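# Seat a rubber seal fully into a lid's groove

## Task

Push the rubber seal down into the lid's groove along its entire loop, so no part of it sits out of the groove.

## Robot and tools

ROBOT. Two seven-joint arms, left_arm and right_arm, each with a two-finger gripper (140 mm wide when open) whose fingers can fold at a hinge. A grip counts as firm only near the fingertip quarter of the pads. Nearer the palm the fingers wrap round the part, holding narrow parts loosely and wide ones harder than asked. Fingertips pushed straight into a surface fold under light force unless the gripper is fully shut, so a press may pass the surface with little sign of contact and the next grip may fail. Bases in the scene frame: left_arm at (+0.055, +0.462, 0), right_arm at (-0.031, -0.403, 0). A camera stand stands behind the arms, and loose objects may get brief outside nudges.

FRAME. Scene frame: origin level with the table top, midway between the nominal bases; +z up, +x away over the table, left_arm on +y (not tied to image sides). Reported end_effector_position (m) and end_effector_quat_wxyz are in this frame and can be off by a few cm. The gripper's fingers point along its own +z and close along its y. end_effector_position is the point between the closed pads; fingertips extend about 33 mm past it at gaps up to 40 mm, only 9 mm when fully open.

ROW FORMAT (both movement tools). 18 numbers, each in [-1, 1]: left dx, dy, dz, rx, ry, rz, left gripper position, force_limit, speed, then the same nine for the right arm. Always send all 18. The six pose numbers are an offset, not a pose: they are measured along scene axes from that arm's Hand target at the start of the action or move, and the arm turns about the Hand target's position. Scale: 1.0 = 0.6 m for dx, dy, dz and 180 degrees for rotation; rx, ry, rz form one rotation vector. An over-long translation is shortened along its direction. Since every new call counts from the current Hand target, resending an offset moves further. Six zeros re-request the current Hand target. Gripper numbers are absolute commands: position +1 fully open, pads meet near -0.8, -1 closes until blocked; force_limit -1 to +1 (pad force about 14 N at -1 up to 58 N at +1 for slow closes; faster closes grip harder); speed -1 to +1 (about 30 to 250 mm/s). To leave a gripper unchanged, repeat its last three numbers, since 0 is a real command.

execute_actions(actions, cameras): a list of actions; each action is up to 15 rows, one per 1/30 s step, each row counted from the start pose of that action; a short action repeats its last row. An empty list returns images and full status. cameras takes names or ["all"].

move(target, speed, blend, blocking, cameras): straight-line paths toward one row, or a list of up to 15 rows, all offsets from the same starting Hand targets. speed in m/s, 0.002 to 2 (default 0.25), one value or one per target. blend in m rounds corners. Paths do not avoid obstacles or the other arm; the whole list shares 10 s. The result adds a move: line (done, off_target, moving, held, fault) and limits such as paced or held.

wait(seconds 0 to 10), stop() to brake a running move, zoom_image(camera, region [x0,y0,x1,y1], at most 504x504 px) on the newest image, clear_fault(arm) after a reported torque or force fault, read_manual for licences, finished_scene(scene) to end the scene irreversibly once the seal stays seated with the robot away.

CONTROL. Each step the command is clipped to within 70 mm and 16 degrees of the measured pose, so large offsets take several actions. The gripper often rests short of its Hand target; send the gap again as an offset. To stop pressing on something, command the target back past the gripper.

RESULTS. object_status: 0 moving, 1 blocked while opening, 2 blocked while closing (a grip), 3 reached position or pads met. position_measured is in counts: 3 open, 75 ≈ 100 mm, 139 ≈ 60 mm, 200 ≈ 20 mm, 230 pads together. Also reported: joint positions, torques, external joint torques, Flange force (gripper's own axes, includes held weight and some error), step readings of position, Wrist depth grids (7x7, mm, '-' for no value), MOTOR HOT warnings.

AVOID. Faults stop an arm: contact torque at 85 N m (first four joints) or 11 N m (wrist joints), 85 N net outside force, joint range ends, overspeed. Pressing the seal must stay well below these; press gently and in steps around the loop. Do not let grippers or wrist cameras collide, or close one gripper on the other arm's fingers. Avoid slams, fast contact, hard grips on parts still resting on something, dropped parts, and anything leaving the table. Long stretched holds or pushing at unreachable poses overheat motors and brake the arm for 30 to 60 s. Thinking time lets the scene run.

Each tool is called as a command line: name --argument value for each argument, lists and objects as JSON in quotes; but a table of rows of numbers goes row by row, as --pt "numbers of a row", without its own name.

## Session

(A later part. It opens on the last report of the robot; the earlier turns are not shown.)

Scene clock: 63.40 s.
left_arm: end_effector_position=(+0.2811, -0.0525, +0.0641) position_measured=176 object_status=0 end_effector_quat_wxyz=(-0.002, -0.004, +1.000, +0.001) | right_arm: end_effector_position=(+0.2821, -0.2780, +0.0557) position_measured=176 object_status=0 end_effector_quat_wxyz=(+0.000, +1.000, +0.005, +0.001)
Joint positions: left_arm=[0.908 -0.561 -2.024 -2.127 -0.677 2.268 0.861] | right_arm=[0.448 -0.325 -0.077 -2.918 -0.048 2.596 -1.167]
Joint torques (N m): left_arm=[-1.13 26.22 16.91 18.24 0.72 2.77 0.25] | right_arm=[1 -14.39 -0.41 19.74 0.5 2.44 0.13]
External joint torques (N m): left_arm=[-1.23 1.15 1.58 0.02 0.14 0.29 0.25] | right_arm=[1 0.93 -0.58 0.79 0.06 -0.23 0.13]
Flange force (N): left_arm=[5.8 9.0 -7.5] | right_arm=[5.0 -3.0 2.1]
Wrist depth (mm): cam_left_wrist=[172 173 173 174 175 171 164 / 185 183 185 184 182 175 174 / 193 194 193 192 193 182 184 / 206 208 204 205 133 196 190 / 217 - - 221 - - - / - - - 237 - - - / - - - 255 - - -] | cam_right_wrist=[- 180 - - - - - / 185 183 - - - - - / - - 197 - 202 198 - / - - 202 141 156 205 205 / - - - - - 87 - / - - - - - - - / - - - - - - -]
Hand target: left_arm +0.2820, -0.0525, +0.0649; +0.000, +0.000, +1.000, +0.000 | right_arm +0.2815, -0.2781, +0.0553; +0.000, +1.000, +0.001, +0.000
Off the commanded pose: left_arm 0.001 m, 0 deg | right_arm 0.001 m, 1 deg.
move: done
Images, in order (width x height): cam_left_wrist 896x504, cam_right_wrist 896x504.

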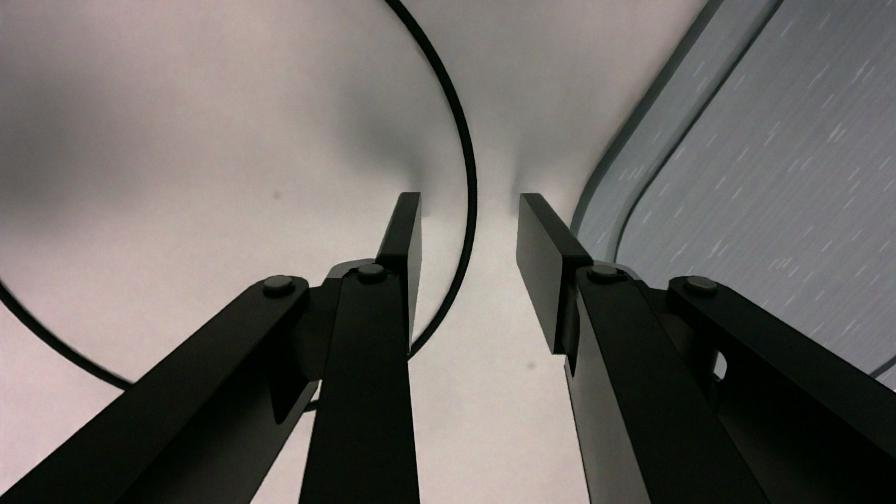

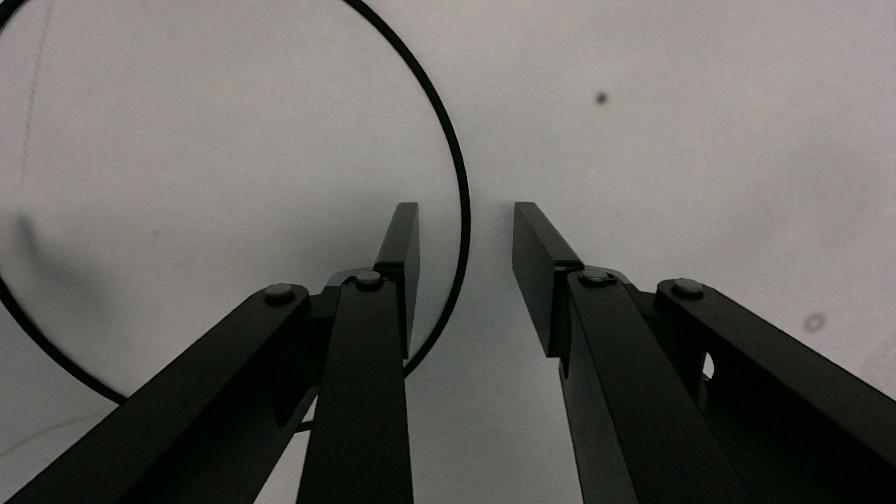

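move --target '[0,0,-0.0437,0,0,0,-0.37,-1,0,0,0,-0.0455,0,0,0,-0.37,-1,0]' --speed 0.05 --cameras '["cam_left_wrist","cam_right_wrist"]'

Scene clock: 65.70 s.
left_arm: end_effector_position=(+0.2813, -0.0522, +0.0388) position_measured=176 object_status=3 end_effector_quat_wxyz=(-0.001, -0.002, +1.000, +0.001) | right_arm: end_effector_position=(+0.2817, -0.2785, +0.0286) position_measured=176 object_status=3 end_effector_quat_wxyz=(+0.001, +1.000, +0.003, +0.000)
Joint positions: left_arm=[0.963 -0.592 -2.096 -2.131 -0.715 2.313 0.886] | right_arm=[0.448 -0.224 -0.077 -2.925 -0.042 2.701 -1.166]
Joint velocities: left_arm=[0 0 -0.001 0 0.001 0.003 0.002] | right_arm=[0.002 0.001 0 0.001 0.001 0.005 -0.001]
Joint torques (N m): left_arm=[-0.34 27.76 16.3 17.71 0.51 2.76 0.21] | right_arm=[1.28 -16.2 -0.44 17.43 0.68 2.9 -0.06]
External joint torques (N m): left_arm=[-0.37 0.68 0.83 0.3 -0.05 0.28 0.21] | right_arm=[1.27 1.02 -0.57 0.15 0.32 0.23 -0.06]
Flange force (N): left_arm=[1.5 2.9 -3.0] | right_arm=[3.3 -2.6 5.2]
Wrist depth (mm): cam_left_wrist=[149 149 150 150 151 152 142 / 159 158 160 159 160 157 149 / 167 167 166 169 167 158 158 / 177 178 178 177 133 165 168 / 189 - - 191 - - 179 / - - - 205 - - - / - - - 221 - - -] | cam_right_wrist=[155 - 155 - - - - / - - - - 161 - - / - - - - - - - / - - - 140 154 - - / - - - - - 87 - / - - - - - - - / - - - - - - -]
Hand target: left_arm +0.2820, -0.0525, +0.0386; +0.000, +0.000, +1.000, +0.000 | right_arm +0.2815, -0.2781, +0.0280; +0.000, +1.000, +0.001, +0.000
Off the commanded pose: left_arm 0.001 m, 0 deg | right_arm 0.001 m, 0 deg.
move: done
Images, in order (width x height): cam_left_wrist 896x504, cam_right_wrist 896x504.

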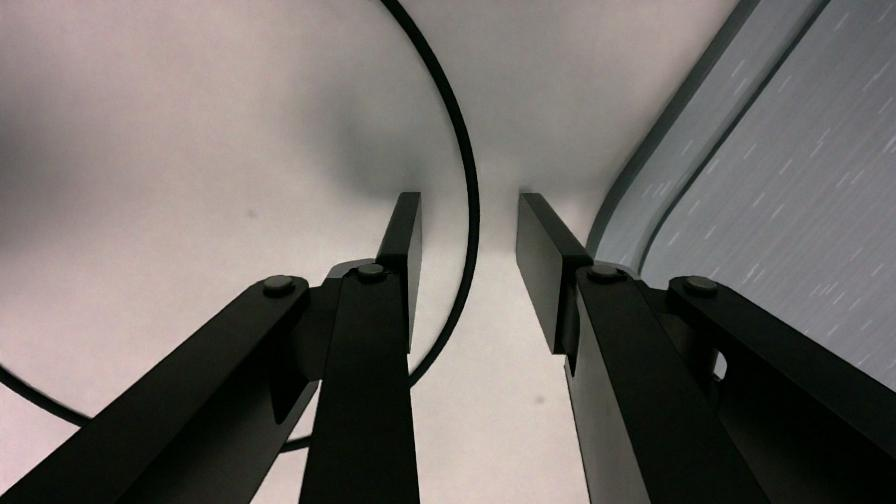

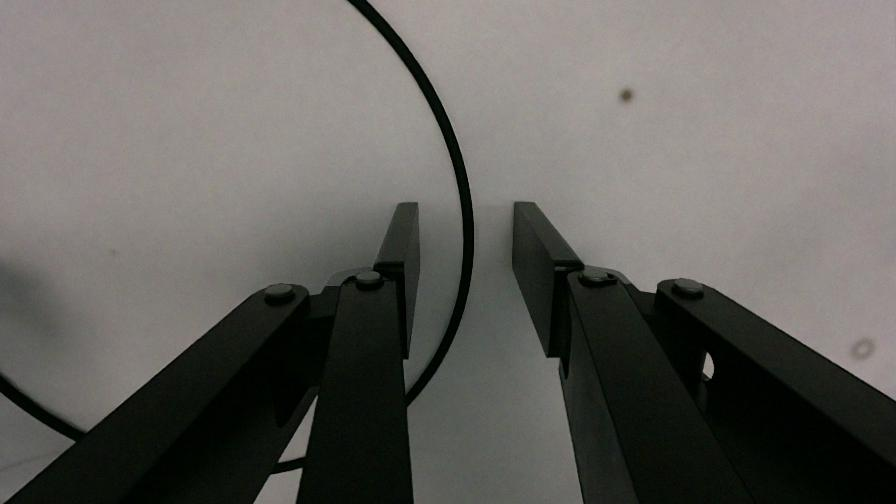

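execute_actions --actions '[[[0,0,0,0,0,0,-1,-1,-1,0,0,0,0,0,0,-1,-1,-1]],[[0,0,0,0,0,0,-1,-1,-1,0,0,0,0,0,0,-1,-1,-1]],[[0,0,0,0,0,0,-1,-1,-1,0,0,0,0,0,0,-1,-1,-1]],[[0,0,0,0,0,0,-1,-1,-1,0,0,0,0,0,0,-1,-1,-1]]]' --cameras '["cam_left_wrist","cam_right_wrist"]'

Scene clock: 68.70 s.
left_arm: end_effector_position=(+0.2815, -0.0523, +0.0388) position_measured=225 object_status=2 end_effector_quat_wxyz=(+0.000, -0.002, +1.000, +0.001) | right_arm: end_effector_position=(+0.2819, -0.2784, +0.0286) position_measured=225 object_status=2 end_effector_quat_wxyz=(+0.000, +1.000, +0.003, +0.000)
Joint positions: left_arm=[0.963 -0.592 -2.096 -2.131 -0.715 2.313 0.886] | right_arm=[0.448 -0.224 -0.077 -2.925 -0.042 2.701 -1.166]
Joint torques (N m): left_arm=[-0.25 27.76 16.24 17.65 0.52 2.76 0.24] | right_arm=[1.26 -16.2 -0.48 17.4 0.69 2.9 -0.01]
External joint torques (N m): left_arm=[-0.3 0.64 0.75 0.27 -0.03 0.28 0.24] | right_arm=[1.23 0.95 -0.63 0.2 0.33 0.25 -0.01]
External joint torques at the end of the 1st action: left_arm=[-0.27 0.54 0.66 0.16 -0.05 0.28 0.24] | right_arm=[1.3 1 -0.56 0.24 0.32 0.24 -0.03]
External joint torques at the end of the 2nd action: left_arm=[-0.31 0.68 0.8 0.26 -0.04 0.29 0.24] | right_arm=[1.24 1.05 -0.62 0.11 0.32 0.23 -0.04]
External joint torques at the end of the 3rd action: left_arm=[-0.28 0.7 0.75 0.3 -0.04 0.29 0.22] | right_arm=[1.23 1.05 -0.57 0.1 0.33 0.22 -0.04]
Flange force (N): left_arm=[1.3 2.7 -2.6] | right_arm=[3.3 -2.5 5.0]
Flange force at the end of the 1st action (N): left_arm=[1.2 2.7 -2.1] | right_arm=[3.5 -2.7 5.2]
Flange force at the end of the 2nd action (N): left_arm=[1.4 3.0 -2.8] | right_arm=[3.3 -2.4 5.4]
Flange force at the end of the 3rd action (N): left_arm=[1.2 2.7 -2.7] | right_arm=[3.3 -2.5 5.3]
Wrist depth (mm): cam_left_wrist=[149 149 154 151 151 - 143 / 160 158 160 159 159 156 149 / 167 168 166 168 169 157 158 / 178 178 179 119 175 167 168 / 190 187 - - - 176 179 / 201 - - - - - 191 / - - - - - - -] | cam_right_wrist=[- - - - - 154 - / - 158 - - - - - / - - - - - - - / - - - 115 119 178 - / - - - - - - - / - - - - - - - / - - - - - - -]
Hand target: left_arm +0.2820, -0.0525, +0.0386; +0.000, +0.000, +1.000, +0.000 | right_arm +0.2815, -0.2781, +0.0280; +0.000, +1.000, +0.001, +0.000
Off the commanded pose: left_arm 0.001 m, 0 deg | right_arm 0.001 m, 0 deg.
Step readings (end_effector_position of left_arm | right_arm; steps 1 to 15: 1st action; 16 to 30: 2nd action; 31 to 45: 3rd action; 46 to 60: 4th action):
0: (+0.2814, -0.0523, +0.0389) | (+0.2819, -0.2784, +0.0286)
1: (+0.2814, -0.0523, +0.0389) | (+0.2819, -0.2784, +0.0286)
2: (+0.2814, -0.0523, +0.0389) | (+0.2819, -0.2784, +0.0286)
4: (+0.2814, -0.0522, +0.0388) | (+0.2819, -0.2784, +0.0286)
8: (+0.2814, -0.0523, +0.0388) | (+0.2819, -0.2784, +0.0286)
15: (+0.2814, -0.0523, +0.0388) | (+0.2819, -0.2784, +0.0286)
16: (+0.2814, -0.0523, +0.0388) | (+0.2819, -0.2784, +0.0286)
17: (+0.2814, -0.0523, +0.0388) | (+0.2819, -0.2784, +0.0286)
19: (+0.2814, -0.0523, +0.0388) | (+0.2819, -0.2784, +0.0286)
23: (+0.2814, -0.0523, +0.0388) | (+0.2819, -0.2784, +0.0286)
30: (+0.2814, -0.0523, +0.0388) | (+0.2819, -0.2784, +0.0286)
31: (+0.2814, -0.0523, +0.0388) | (+0.2819, -0.2784, +0.0286)
32: (+0.2815, -0.0523, +0.0388) | (+0.2819, -0.2784, +0.0286)
34: (+0.2815, -0.0523, +0.0388) | (+0.2819, -0.2784, +0.0286)
38: (+0.2815, -0.0523, +0.0388) | (+0.2819, -0.2784, +0.0286)
45: (+0.2815, -0.0523, +0.0388) | (+0.2819, -0.2784, +0.0286)
46: (+0.2815, -0.0523, +0.0388) | (+0.2819, -0.2784, +0.0286)
47: (+0.2815, -0.0523, +0.0388) | (+0.2819, -0.2784, +0.0286)
49: (+0.2815, -0.0523, +0.0388) | (+0.2819, -0.2784, +0.0286)
53: (+0.2815, -0.0523, +0.0388) | (+0.2819, -0.2784, +0.0286)
60: (+0.2815, -0.0523, +0.0388) | (+0.2819, -0.2784, +0.0286)
Images, in order (width x height): cam_left_wrist 896x504, cam_right_wrist 896x504.

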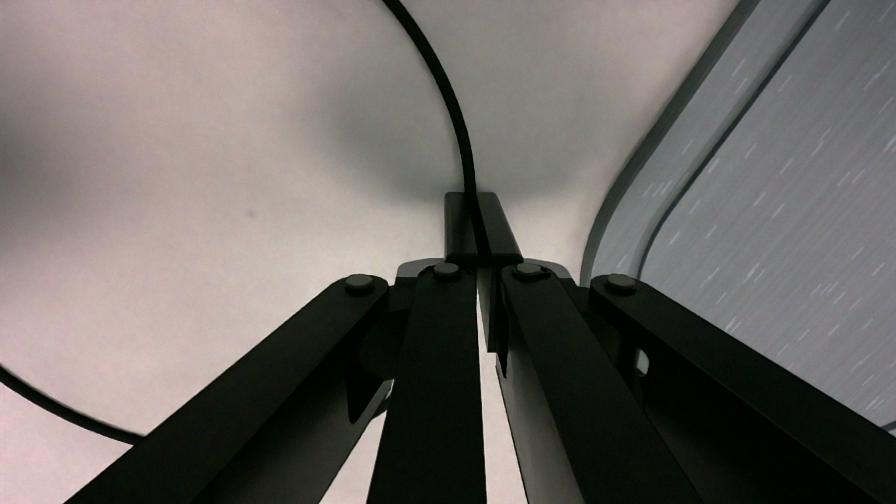

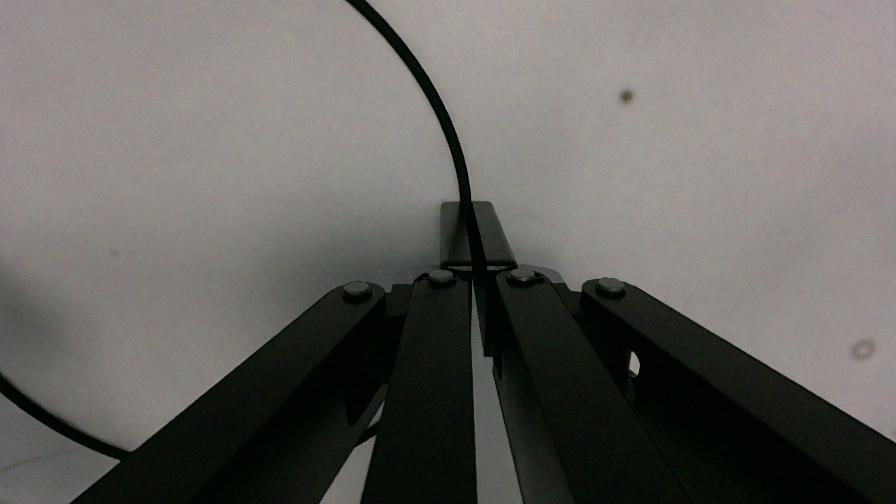

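move --pt "0 0 0.0833 0 0 0 -1 -1 -1 0 0 0.0833 0 0 0 -1 -1 -1" --pt "-0.2213 0.3405 0.0833 0 0 0.366 -1 -1 -1 0.1355 0.5428 0.0833 0 0 0.366 -1 -1 -1" --speed '[0.08,0.15]' --blend '[0.02,0]' --cameras '["cam_left_wrist","cam_right_wrist","cam_head_left","cam_high"]'

Scene clock: 78.73 s.
left_arm: end_effector_position=(+0.1503, +0.1513, +0.0891) position_measured=225 object_status=2 end_effector_quat_wxyz=(+0.001, -0.540, +0.842, -0.001) | right_arm: end_effector_position=(+0.3631, +0.0482, +0.0789) position_measured=225 object_status=2 end_effector_quat_wxyz=(-0.002, +0.842, +0.540, +0.001)
Joint positions: left_arm=[-0.223 -1.024 -1.19 -2.838 -1.045 1.985 -0.096] | right_arm=[0.754 0.323 0.105 -2.023 -0.043 2.347 -1.83]
Joint velocities: left_arm=[-0.001 0.001 0 -0.001 0 -0.002 -0.007] | right_arm=[within noise]
Joint torques (N m): left_arm=[-0.95 5.68 17.04 13.07 0.38 2.42 -0.21] | right_arm=[0.9 -38.59 0.99 23.05 0.19 2.43 -0.46]
External joint torques (N m): left_arm=[-0.9 -1.28 1.38 -0.17 -0.31 -0.16 -0.21] | right_arm=[1.01 2.12 -0.33 0.65 -0.46 -0.26 -0.46]
Flange force (N): left_arm=[-4.5 9.1 -7.3] | right_arm=[8.5 2.1 2.8]
Wrist depth (mm): cam_left_wrist=[198 195 195 197 200 200 198 / 207 206 205 203 211 211 210 / 220 217 215 212 224 222 220 / 234 233 229 115 236 238 235 / 250 - - - - - 250 / 280 - - - - - 262 / - - - - - - -] | cam_right_wrist=[- 187 188 197 201 - - / - - - - - - - / - - - 204 217 - - / - - - 115 - - 235 / 222 - - - - - - / - - - - - - - / - - - - - - -]
Hand target: left_arm +0.1492, +0.1518, +0.0886; +0.000, -0.544, +0.839, +0.000 | right_arm +0.3628, +0.0476, +0.0780; +0.000, +0.839, +0.544, +0.000
Off the commanded pose: left_arm 0.001 m, 1 deg | right_arm 0.001 m, 1 deg.
move: done
Images, in order (width x height): cam_head_left 896x504, cam_high 896x504, cam_left_wrist 896x504, cam_right_wrist 896x504.

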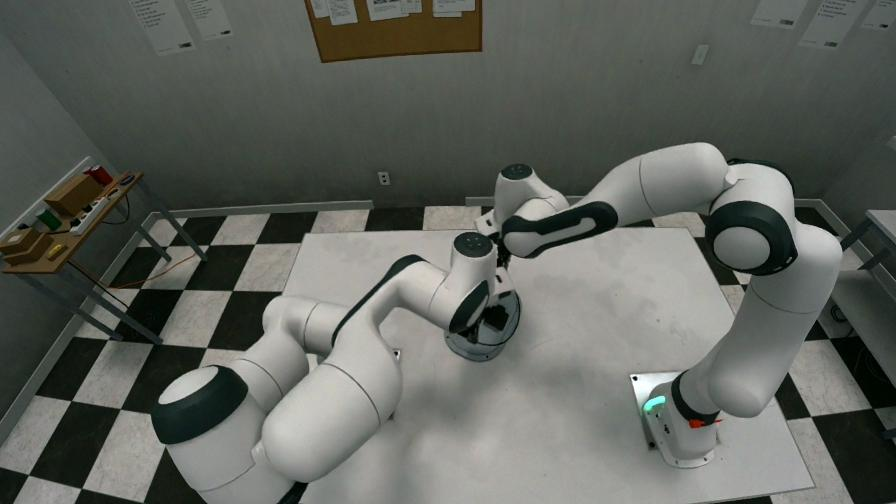

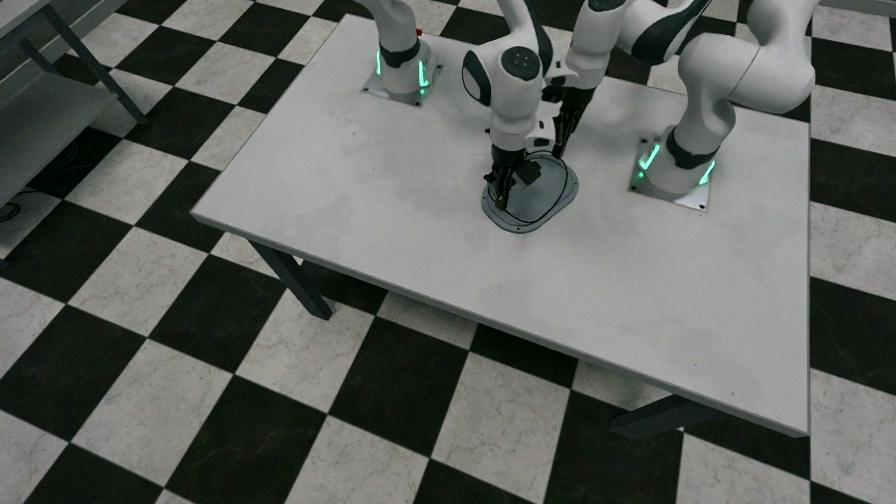

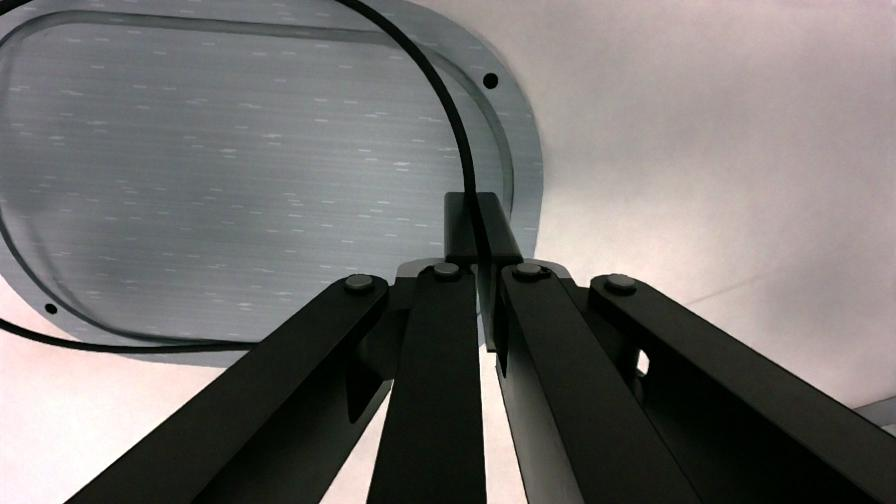

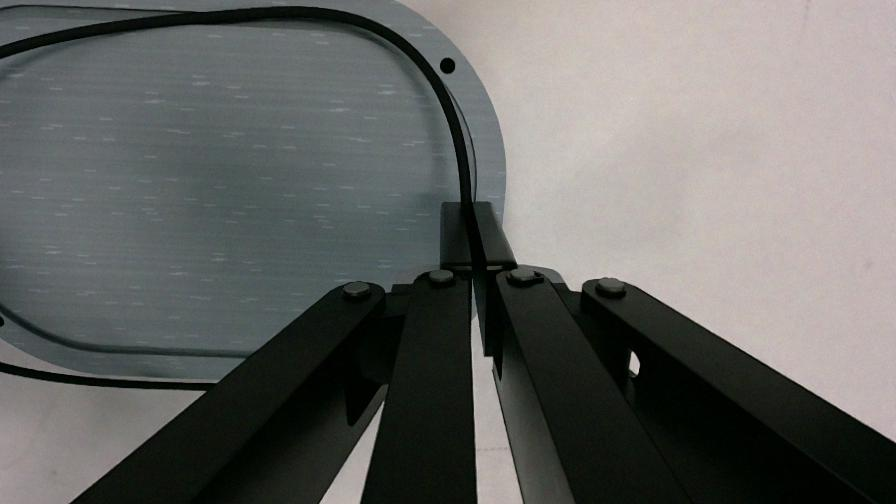

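move --target '[-0.0228,0.0102,-0.0483,0,0,0,-1,-1,-1,0.0046,-0.002,-0.0483,0,0,0,-1,-1,-1]' --speed 0.06 --cameras '["cam_left_wrist","cam_right_wrist","cam_high","cam_low"]'

zoom_image --camera "cam_high" --region '[430, 100, 630, 250]'

zoom_image --camera "cam_low" --region '[400, 150, 600, 270]'

Scene clock: 82.07 s.
left_arm: end_effector_position=(+0.1345, +0.1582, +0.0599) position_measured=225 object_status=2 end_effector_quat_wxyz=(+0.000, -0.541, +0.841, +0.002) | right_arm: end_effector_position=(+0.3635, +0.0480, +0.0499) position_measured=225 object_status=2 end_effector_quat_wxyz=(-0.002, +0.840, +0.542, -0.001)
Joint positions: left_arm=[-0.25 -1.02 -1.285 -2.878 -1.146 2.026 -0.101] | right_arm=[0.754 0.376 0.103 -2.029 -0.051 2.401 -1.831]
Joint velocities: left_arm=[within noise] | right_arm=[0 -0.001 -0.001 -0.001 0 0.004 0]
Joint torques (N m): left_arm=[-0.7 7.11 16.45 11.16 0.31 2.91 -0.04] | right_arm=[0.5 -39.88 0.73 21.79 0.05 2.93 -0.45]
External joint torques (N m): left_arm=[-0.71 -0.49 0.95 -0.15 -0.36 0.33 -0.04] | right_arm=[0.49 1.83 -0.92 0.03 -0.56 0.25 -0.45]
Flange force (N): left_arm=[-3.0 5.2 -3.5] | right_arm=[4.2 1.7 4.0]
Wrist depth (mm): cam_left_wrist=[169 168 169 174 175 174 171 / 177 176 176 176 184 184 182 / 187 188 186 182 195 196 192 / 199 199 195 119 204 206 204 / 217 212 - - - 216 217 / 226 - - - - - 230 / - - - - - - -] | cam_right_wrist=[161 - 162 167 - - - / - - - 172 - - - / 178 - 179 178 - - - / - - 187 115 200 - - / - - - - - - - / - - - - - - - / - - - - - - -]
Hand target: left_arm +0.1355, +0.1579, +0.0596; +0.000, -0.544, +0.839, +0.000 | right_arm +0.3656, +0.0464, +0.0490; +0.000, +0.839, +0.544, +0.000
Off the commanded pose: left_arm 0.001 m, 0 deg | right_arm 0.003 m, 0 deg.
move: done
Images, in order (width x height): cam_high 896x504, cam_low 896x504, cam_left_wrist 896x504, cam_right_wrist 896x504.

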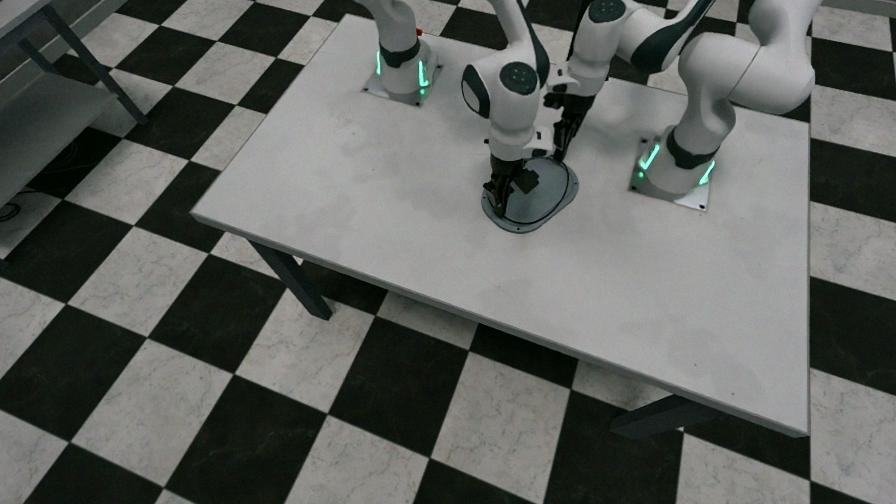

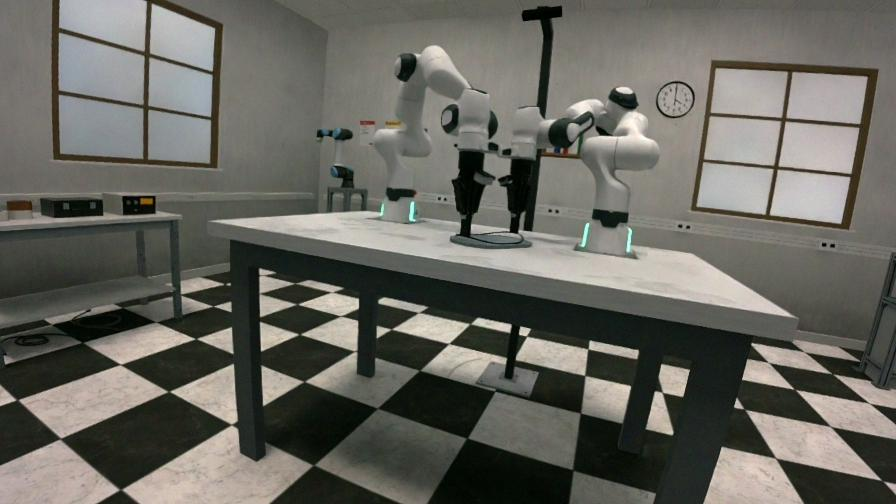

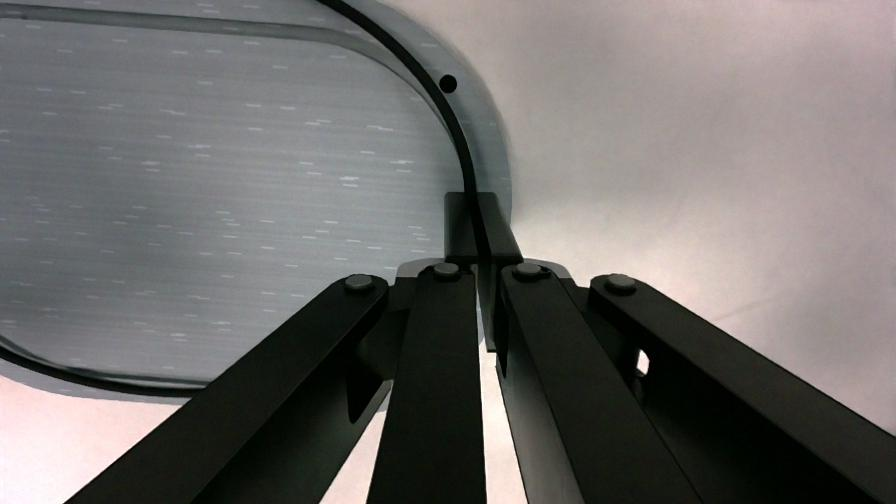

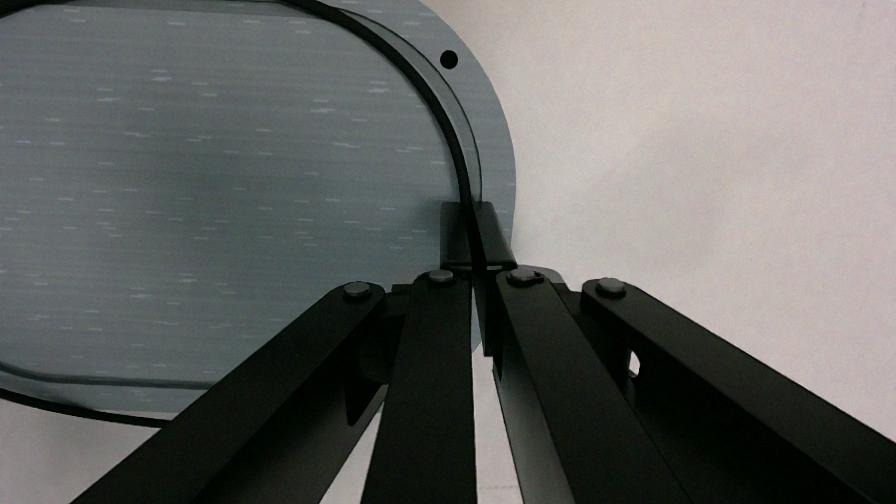

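Scaled by 2.520 from the camera's 896x504 image, which has a finer 1280x720 frame.

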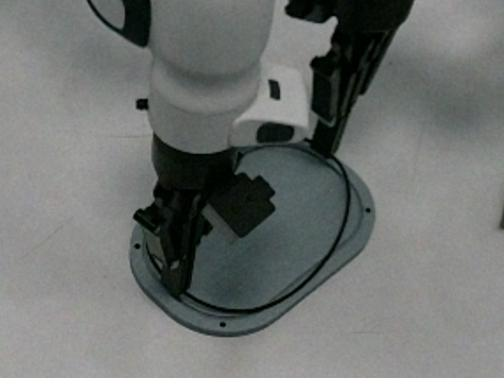

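Scaled by 2.520 from the camera's 896x504 image, which has a finer 1280x720 frame.

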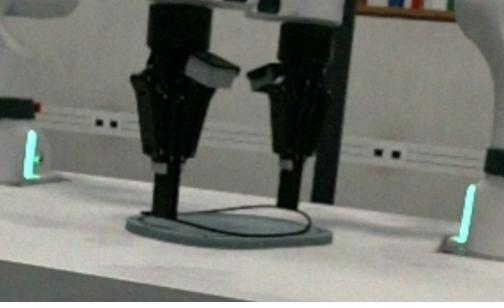

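zoom_image --camera "cam_right_wrist" --region '[340, 0, 540, 220]'

zoom_image --camera "cam_left_wrist" --region '[340, 0, 540, 220]'

Scaled by 2.291 from the camera's 896x504 image, which has a finer 1280x720 frame.

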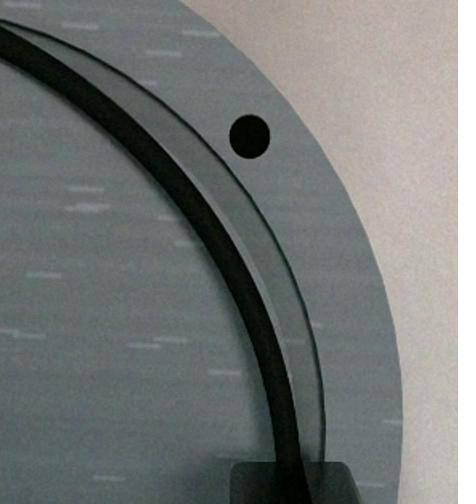

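Scaled by 2.291 from the camera's 896x504 image, which has a finer 1280x720 frame.

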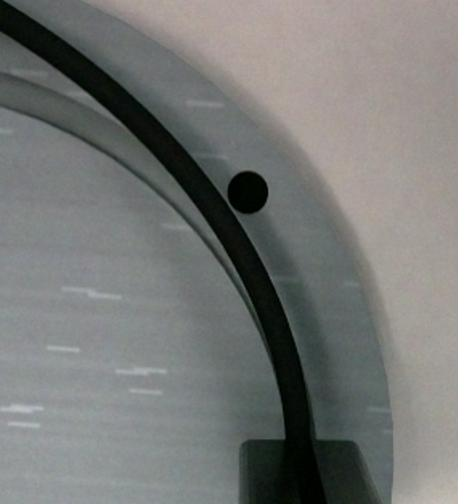

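move --target '[0,0,-0.0125,0,0,0,-1,-1,-1,0.0065,-0.0029,-0.0133,0,0,0,-1,-1,-1]' --speed 0.04 --cameras '["cam_left_wrist","cam_right_wrist"]'

zoom_image --camera "cam_right_wrist" --region '[340, 0, 540, 220]'

zoom_image --camera "cam_left_wrist" --region '[340, 0, 540, 220]'

Scene clock: 87.67 s.
left_arm: end_effector_position=(+0.1348, +0.1580, +0.0528) position_measured=225 object_status=2 end_effector_quat_wxyz=(+0.001, -0.545, +0.839, +0.001) | right_arm: end_effector_position=(+0.3670, +0.0456, +0.0415) position_measured=225 object_status=2 end_effector_quat_wxyz=(-0.001, +0.841, +0.541, -0.002)
Joint positions: left_arm=[-0.238 -1.015 -1.316 -2.879 -1.173 2.042 -0.101] | right_arm=[0.748 0.393 0.101 -2.027 -0.053 2.415 -1.835]
Joint velocities: left_arm=[-0.001 0.001 0 0 -0.003 0.003 0] | right_arm=[0.001 0.001 0.001 0 0 0.003 -0.002]
Joint torques (N m): left_arm=[-0.4 7.94 15.84 10.66 0.43 2.88 0.22] | right_arm=[0.47 -39.96 0.96 22.06 0.04 2.89 -0.41]
External joint torques (N m): left_arm=[-0.33 0.14 0.28 -0.1 -0.24 0.31 0.22] | right_arm=[0.44 1.8 -0.75 0.69 -0.56 0.25 -0.41]
Flange force (N): left_arm=[-1.3 1.0 0.5] | right_arm=[6.7 2.4 3.9]
Wrist depth (mm): cam_left_wrist=[162 163 162 167 168 168 166 / 171 170 170 168 178 176 174 / 181 179 178 175 188 187 186 / 193 186 188 119 197 197 196 / - 204 - - - - 207 / 221 - - - - - 220 / - - - - - - -] | cam_right_wrist=[- 156 156 154 - - 168 / 162 160 162 163 - - - / 171 - - 169 - - - / - - - 127 - 193 - / - - 92 - - 202 - / - - - - - - - / - - - - - - -]
Hand target: left_arm +0.1355, +0.1579, +0.0521; +0.000, -0.544, +0.839, +0.000 | right_arm +0.3695, +0.0447, +0.0410; +0.000, +0.839, +0.544, +0.000
Off the commanded pose: left_arm 0.001 m, 0 deg | right_arm 0.003 m, 0 deg.
move: done
Images, in order (width x height): cam_left_wrist 896x504, cam_right_wrist 896x504.

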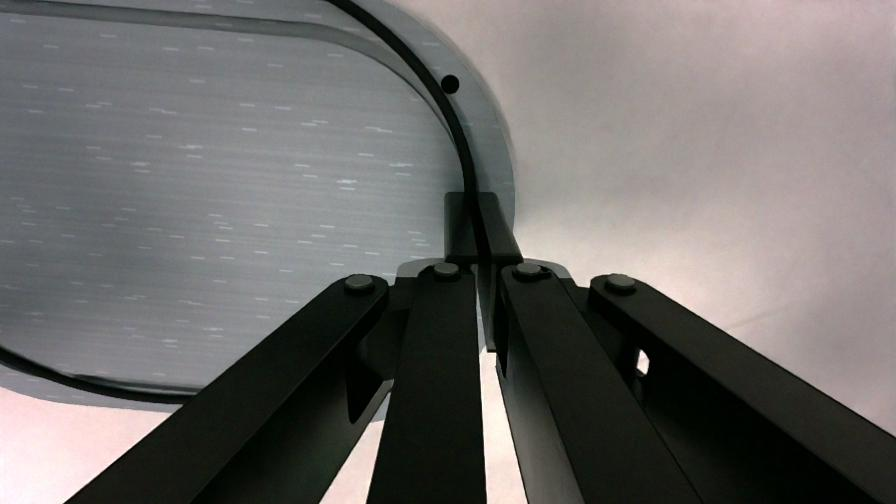

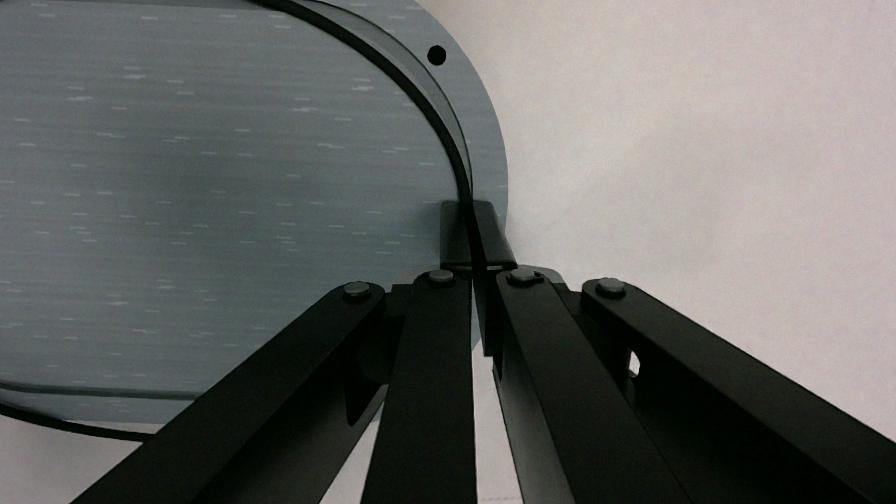

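Scaled by 2.291 from the camera's 896x504 image, which has a finer 1280x720 frame.

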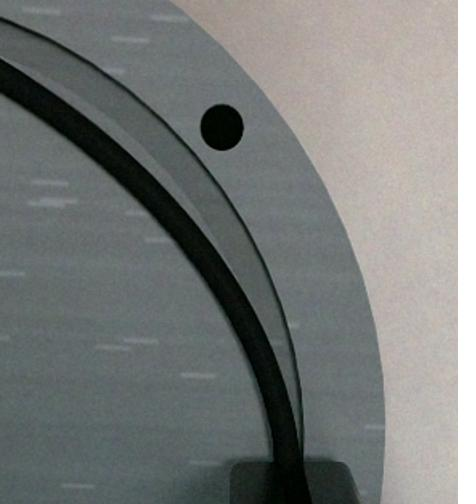

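Scaled by 2.291 from the camera's 896x504 image, which has a finer 1280x720 frame.

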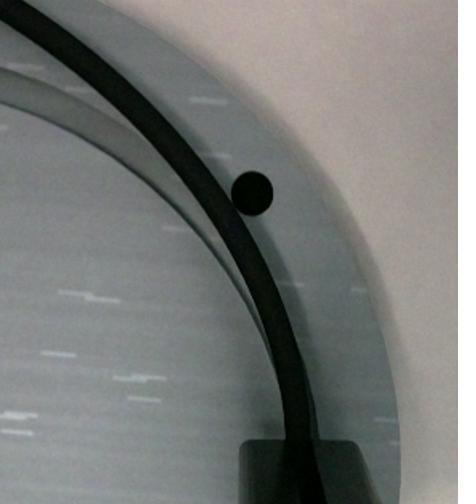

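execute_actions --actions '[[[0,0,-0.0025,0,0,0,-1,-1,-1,0,0,-0.0025,0,0,0,-1,-1,-1]],[[0,0,-0.0025,0,0,0,-1,-1,-1,0,0,-0.0025,0,0,0,-1,-1,-1]],[[0,0,-0.0025,0,0,0,-1,-1,-1,0,0,-0.0025,0,0,0,-1,-1,-1]]]' --cameras '["cam_left_wrist","cam_right_wrist"]'

Scene clock: 91.07 s.
left_arm: end_effector_position=(+0.1349, +0.1578, +0.0483) position_measured=225 object_status=2 end_effector_quat_wxyz=(+0.001, -0.545, +0.838, +0.000) | right_arm: end_effector_position=(+0.3673, +0.0461, +0.0385) position_measured=225 object_status=2 end_effector_quat_wxyz=(-0.002, +0.840, +0.542, -0.001)
Joint positions: left_arm=[-0.23 -1.009 -1.335 -2.879 -1.189 2.052 -0.096] | right_arm=[0.748 0.399 0.101 -2.027 -0.054 2.423 -1.836]
Joint torques (N m): left_arm=[-0.26 8.13 16.48 10.29 0.35 2.92 0.15] | right_arm=[0.69 -38.85 0.76 21.46 -0.04 3.2 -0.42]
External joint torques (N m): left_arm=[-0.25 0.24 0.89 -0.14 -0.32 0.34 0.15] | right_arm=[0.81 3.07 -0.84 0.17 -0.64 0.56 -0.41]
External joint torques at the end of the 1st action: left_arm=[-0.18 0.22 0.64 -0.1 -0.24 0.27 0.31] | right_arm=[0.37 1.72 -0.97 0.68 -0.57 0.32 -0.43]
External joint torques at the end of the 2nd action: left_arm=[-0.47 0.26 1.03 -0.17 -0.25 0.34 0.24] | right_arm=[0.53 2.09 -0.88 0.26 -0.57 0.3 -0.4]
Flange force (N): left_arm=[-2.1 1.3 -1.4] | right_arm=[7.4 2.2 7.1]
Flange force at the end of the 1st action (N): left_arm=[-1.8 0.4 -0.6] | right_arm=[6.2 2.5 3.9]
Flange force at the end of the 2nd action (N): left_arm=[-2.8 2.3 -2.4] | right_arm=[5.6 2.0 4.7]
Wrist depth (mm): cam_left_wrist=[158 158 158 163 164 164 162 / 168 166 165 164 173 171 171 / 177 175 174 170 183 182 181 / - 186 183 119 192 193 190 / - 196 - - - 202 202 / 212 - - - - - 214 / - - - - - - -] | cam_right_wrist=[- - 152 152 - - - / 159 157 160 - - - - / - - - 168 - - - / - - - 115 - - - / 185 - - - - - - / - - - - - - - / - - - - - - -]
Hand target: left_arm +0.1355, +0.1579, +0.0476; +0.000, -0.544, +0.839, +0.000 | right_arm +0.3695, +0.0447, +0.0365; +0.000, +0.839, +0.544, +0.000
Off the commanded pose: left_arm 0.001 m, 0 deg | right_arm 0.003 m, 0 deg.
Step readings (end_effector_position of left_arm | right_arm; steps 1 to 15: 1st action; 16 to 30: 2nd action; 31 to 45: 3rd action):
0: (+0.1349, +0.1578, +0.0528) | (+0.3671, +0.0457, +0.0415)
1: (+0.1349, +0.1578, +0.0527) | (+0.3672, +0.0457, +0.0415)
2: (+0.1349, +0.1579, +0.0523) | (+0.3672, +0.0458, +0.0413)
4: (+0.1348, +0.1580, +0.0517) | (+0.3671, +0.0458, +0.0407)
8: (+0.1348, +0.1579, +0.0514) | (+0.3671, +0.0457, +0.0402)
15: (+0.1349, +0.1578, +0.0514) | (+0.3672, +0.0459, +0.0402)
16: (+0.1349, +0.1578, +0.0512) | (+0.3673, +0.0459, +0.0402)
17: (+0.1349, +0.1579, +0.0508) | (+0.3673, +0.0460, +0.0400)
19: (+0.1347, +0.1580, +0.0502) | (+0.3672, +0.0459, +0.0393)
23: (+0.1348, +0.1579, +0.0499) | (+0.3672, +0.0459, +0.0388)
30: (+0.1349, +0.1578, +0.0499) | (+0.3672, +0.0459, +0.0389)
31: (+0.1349, +0.1578, +0.0497) | (+0.3673, +0.0460, +0.0388)
32: (+0.1349, +0.1579, +0.0493) | (+0.3673, +0.0460, +0.0386)
34: (+0.1347, +0.1580, +0.0487) | (+0.3673, +0.0461, +0.0385)
38: (+0.1348, +0.1579, +0.0484) | (+0.3673, +0.0461, +0.0385)
45: (+0.1349, +0.1578, +0.0483) | (+0.3673, +0.0461, +0.0385)
Images, in order (width x height): cam_left_wrist 896x504, cam_right_wrist 896x504.

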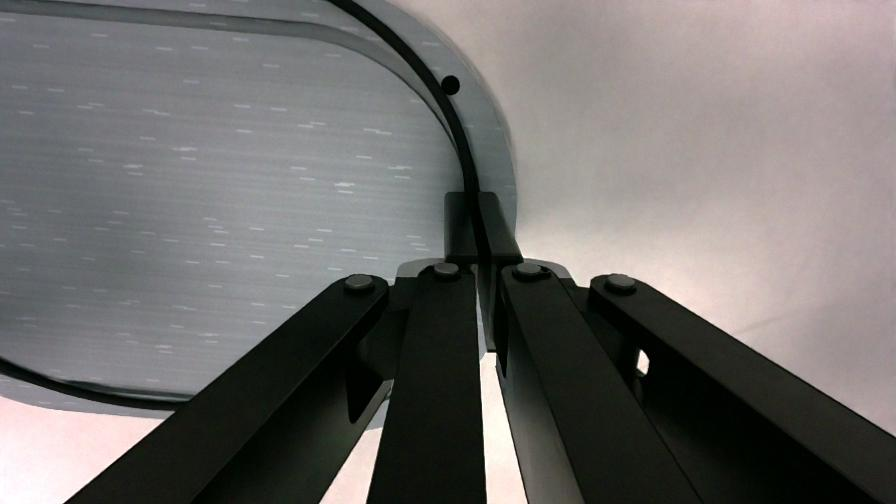

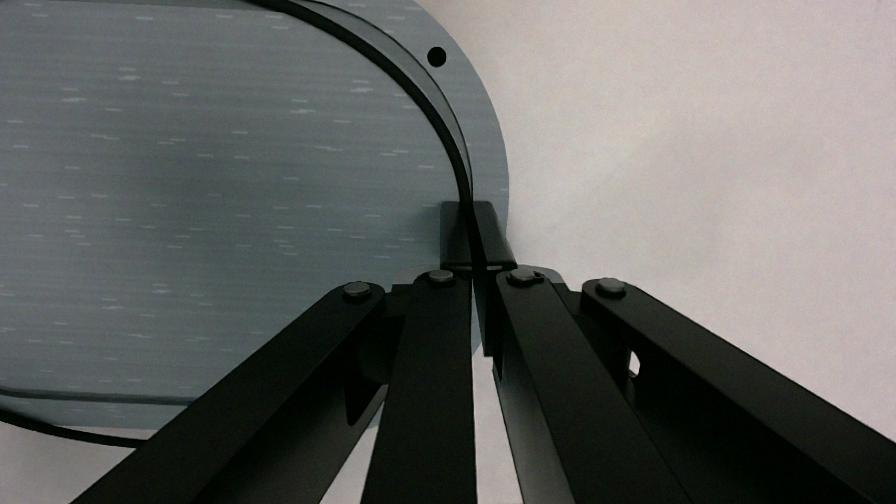

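zoom_image --camera "cam_right_wrist" --region '[400, 120, 520, 240]'

zoom_image --camera "cam_left_wrist" --region '[400, 120, 520, 240]'

Scaled by 4.200 from the camera's 896x504 image, which has a finer 1280x720 frame.

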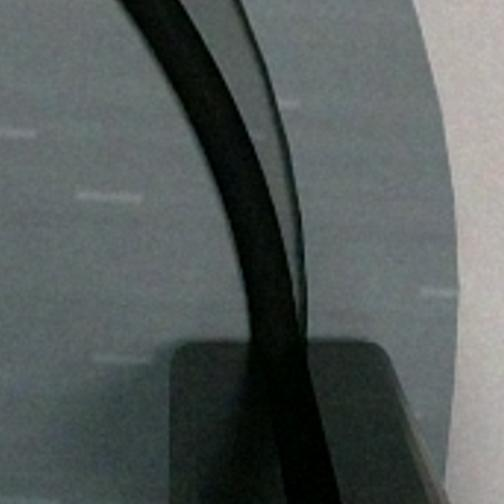

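Scaled by 4.200 from the camera's 896x504 image, which has a finer 1280x720 frame.

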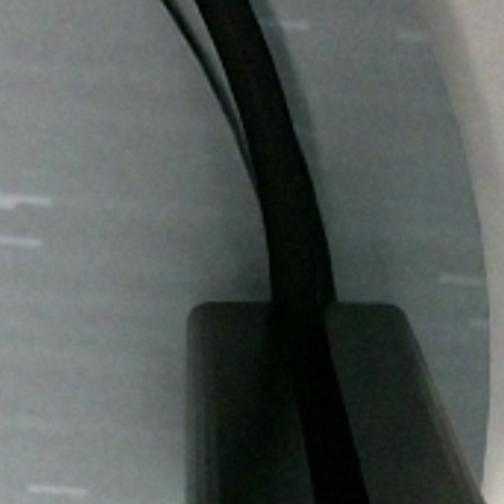

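zoom_image --camera "cam_left_wrist" --region '[250, 0, 410, 100]'

zoom_image --camera "cam_left_wrist" --region '[0, 330, 200, 430]'

zoom_image --camera "cam_right_wrist" --region '[0, 360, 200, 460]'

Scaled by 3.150 from the camera's 896x504 image, which has a finer 1280x720 frame.

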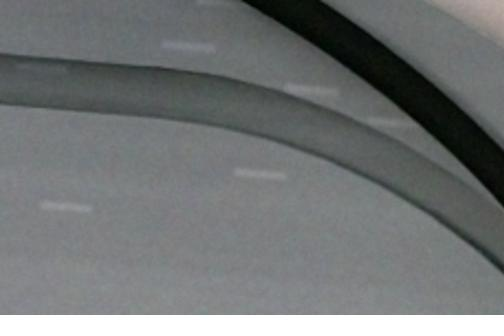

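Scaled by 2.520 from the camera's 896x504 image, which has a finer 1280x720 frame.

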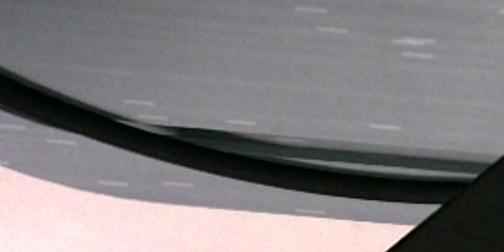

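Scaled by 2.520 from the camera's 896x504 image, which has a finer 1280x720 frame.

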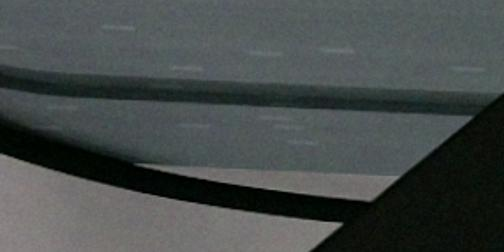

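execute_actions --actions '[[[0,0,-0.0018,0,0,0,-1,-1,-1,-0.0008,0.0003,0,0,0,0,-1,-1,-1]],[[0,0,-0.0018,0,0,0,-1,-1,-1,-0.0008,0.0003,0,0,0,0,-1,-1,-1]],[[0,0,-0.0009,0,0,0,-1,-1,-1,-0.0008,0.0003,0,0,0,0,-1,-1,-1]]]' --cameras '["cam_left_wrist","cam_right_wrist"]'

zoom_image --camera "cam_right_wrist" --region '[400, 120, 520, 240]'

zoom_image --camera "cam_left_wrist" --region '[400, 120, 520, 240]'

Scene clock: 99.40 s.
left_arm: end_effector_position=(+0.1349, +0.1577, +0.0456) position_measured=225 object_status=2 end_effector_quat_wxyz=(+0.000, -0.545, +0.839, +0.000) | right_arm: end_effector_position=(+0.3674, +0.0461, +0.0384) position_measured=225 object_status=2 end_effector_quat_wxyz=(-0.001, +0.840, +0.542, -0.001)
Joint positions: left_arm=[-0.224 -1.006 -1.347 -2.879 -1.199 2.058 -0.091] | right_arm=[0.748 0.399 0.101 -2.027 -0.055 2.423 -1.836]
Joint torques (N m): left_arm=[-0.26 8.11 16.46 10.15 0.33 2.91 0.23] | right_arm=[0.69 -38.94 0.65 20.61 -0.08 3.29 -0.25]
External joint torques (N m): left_arm=[-0.26 0.09 0.84 -0.08 -0.33 0.34 0.23] | right_arm=[0.67 3.02 -1.08 -0.73 -0.68 0.63 -0.25]
External joint torques at the end of the 1st action: left_arm=[-0.38 0.18 0.88 -0.15 -0.44 0.34 0.24] | right_arm=[0.65 2.77 -1.04 -0.03 -0.64 0.59 -0.37]
External joint torques at the end of the 2nd action: left_arm=[-0.31 0.12 0.8 -0.08 -0.27 0.35 0.25] | right_arm=[0.65 2.86 -1.03 -0.42 -0.67 0.6 -0.3]
Flange force (N): left_arm=[-2.1 1.3 -1.5] | right_arm=[3.7 1.0 7.4]
Flange force at the end of the 1st action (N): left_arm=[-2.5 1.9 -1.3] | right_arm=[5.8 1.9 6.6]
Flange force at the end of the 2nd action (N): left_arm=[-2.2 1.4 -1.5] | right_arm=[4.6 1.3 6.9]
Wrist depth (mm): cam_left_wrist=[156 155 155 160 162 161 160 / 166 163 162 161 171 170 168 / 173 172 171 168 181 179 180 / 184 179 180 119 189 190 188 / 197 193 - - - 199 201 / 208 - - - - - - / - - - - - - -] | cam_right_wrist=[- 150 152 154 - - 164 / - 162 158 160 - - - / - 164 - 167 - - - / - - 182 116 - - - / - 182 94 - - - - / - - - - - - - / - - - - - - -]
Hand target: left_arm +0.1355, +0.1579, +0.0449; +0.000, -0.544, +0.839, +0.000 | right_arm +0.3680, +0.0452, +0.0365; +0.000, +0.839, +0.544, +0.000
Off the commanded pose: left_arm 0.001 m, 0 deg | right_arm 0.002 m, 0 deg.
Step readings (end_effector_position of left_arm | right_arm; steps 1 to 15: 1st action; 16 to 30: 2nd action; 31 to 45: 3rd action):
0: (+0.1349, +0.1578, +0.0483) | (+0.3673, +0.0461, +0.0385)
1: (+0.1349, +0.1577, +0.0482) | (+0.3673, +0.0461, +0.0385)
2: (+0.1349, +0.1578, +0.0479) | (+0.3673, +0.0461, +0.0385)
4: (+0.1348, +0.1579, +0.0475) | (+0.3673, +0.0461, +0.0385)
8: (+0.1349, +0.1579, +0.0473) | (+0.3673, +0.0461, +0.0385)
15: (+0.1349, +0.1578, +0.0473) | (+0.3673, +0.0461, +0.0385)
16: (+0.1349, +0.1577, +0.0472) | (+0.3673, +0.0461, +0.0385)
17: (+0.1349, +0.1578, +0.0468) | (+0.3674, +0.0461, +0.0385)
19: (+0.1348, +0.1579, +0.0464) | (+0.3674, +0.0461, +0.0385)
23: (+0.1349, +0.1579, +0.0462) | (+0.3674, +0.0461, +0.0385)
30: (+0.1349, +0.1578, +0.0462) | (+0.3674, +0.0461, +0.0385)
31: (+0.1349, +0.1578, +0.0461) | (+0.3674, +0.0461, +0.0385)
32: (+0.1349, +0.1578, +0.0460) | (+0.3674, +0.0461, +0.0385)
34: (+0.1349, +0.1578, +0.0458) | (+0.3674, +0.0461, +0.0384)
38: (+0.1349, +0.1578, +0.0457) | (+0.3674, +0.0461, +0.0384)
45: (+0.1349, +0.1578, +0.0456) | (+0.3674, +0.0461, +0.0384)
Images, in order (width x height): cam_left_wrist 896x504, cam_right_wrist 896x504.

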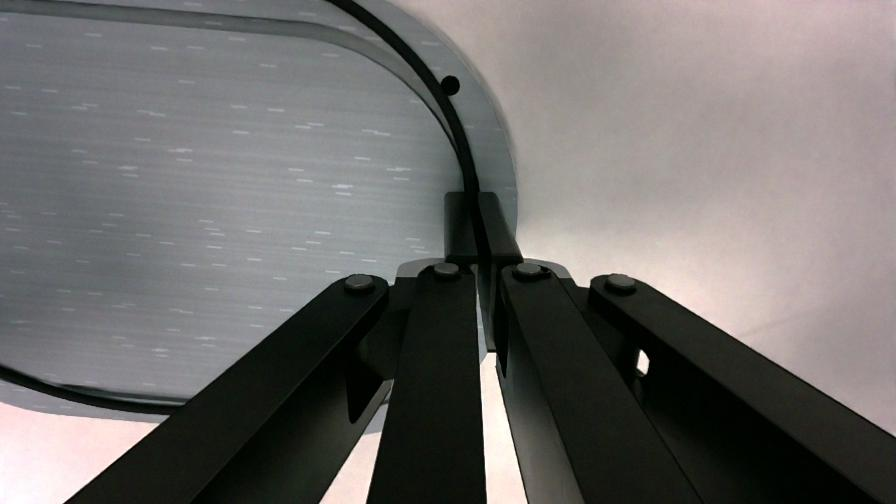

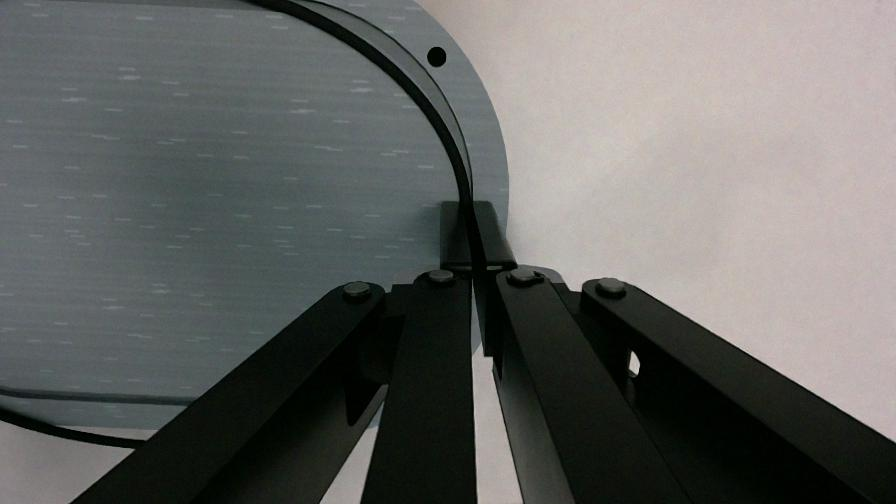

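Scaled by 4.200 from the camera's 896x504 image, which has a finer 1280x720 frame.

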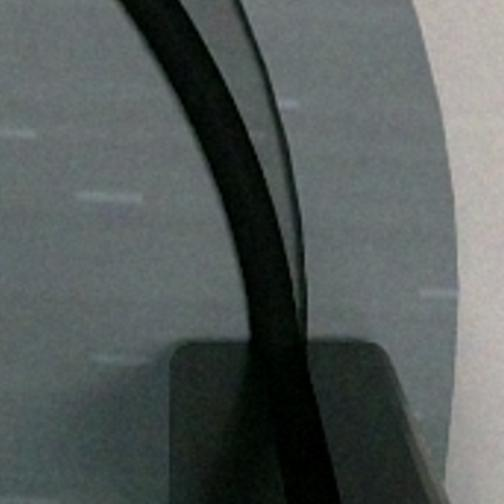

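Scaled by 4.200 from the camera's 896x504 image, which has a finer 1280x720 frame.

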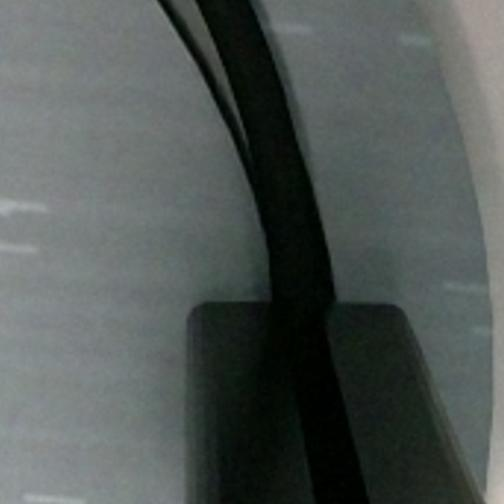

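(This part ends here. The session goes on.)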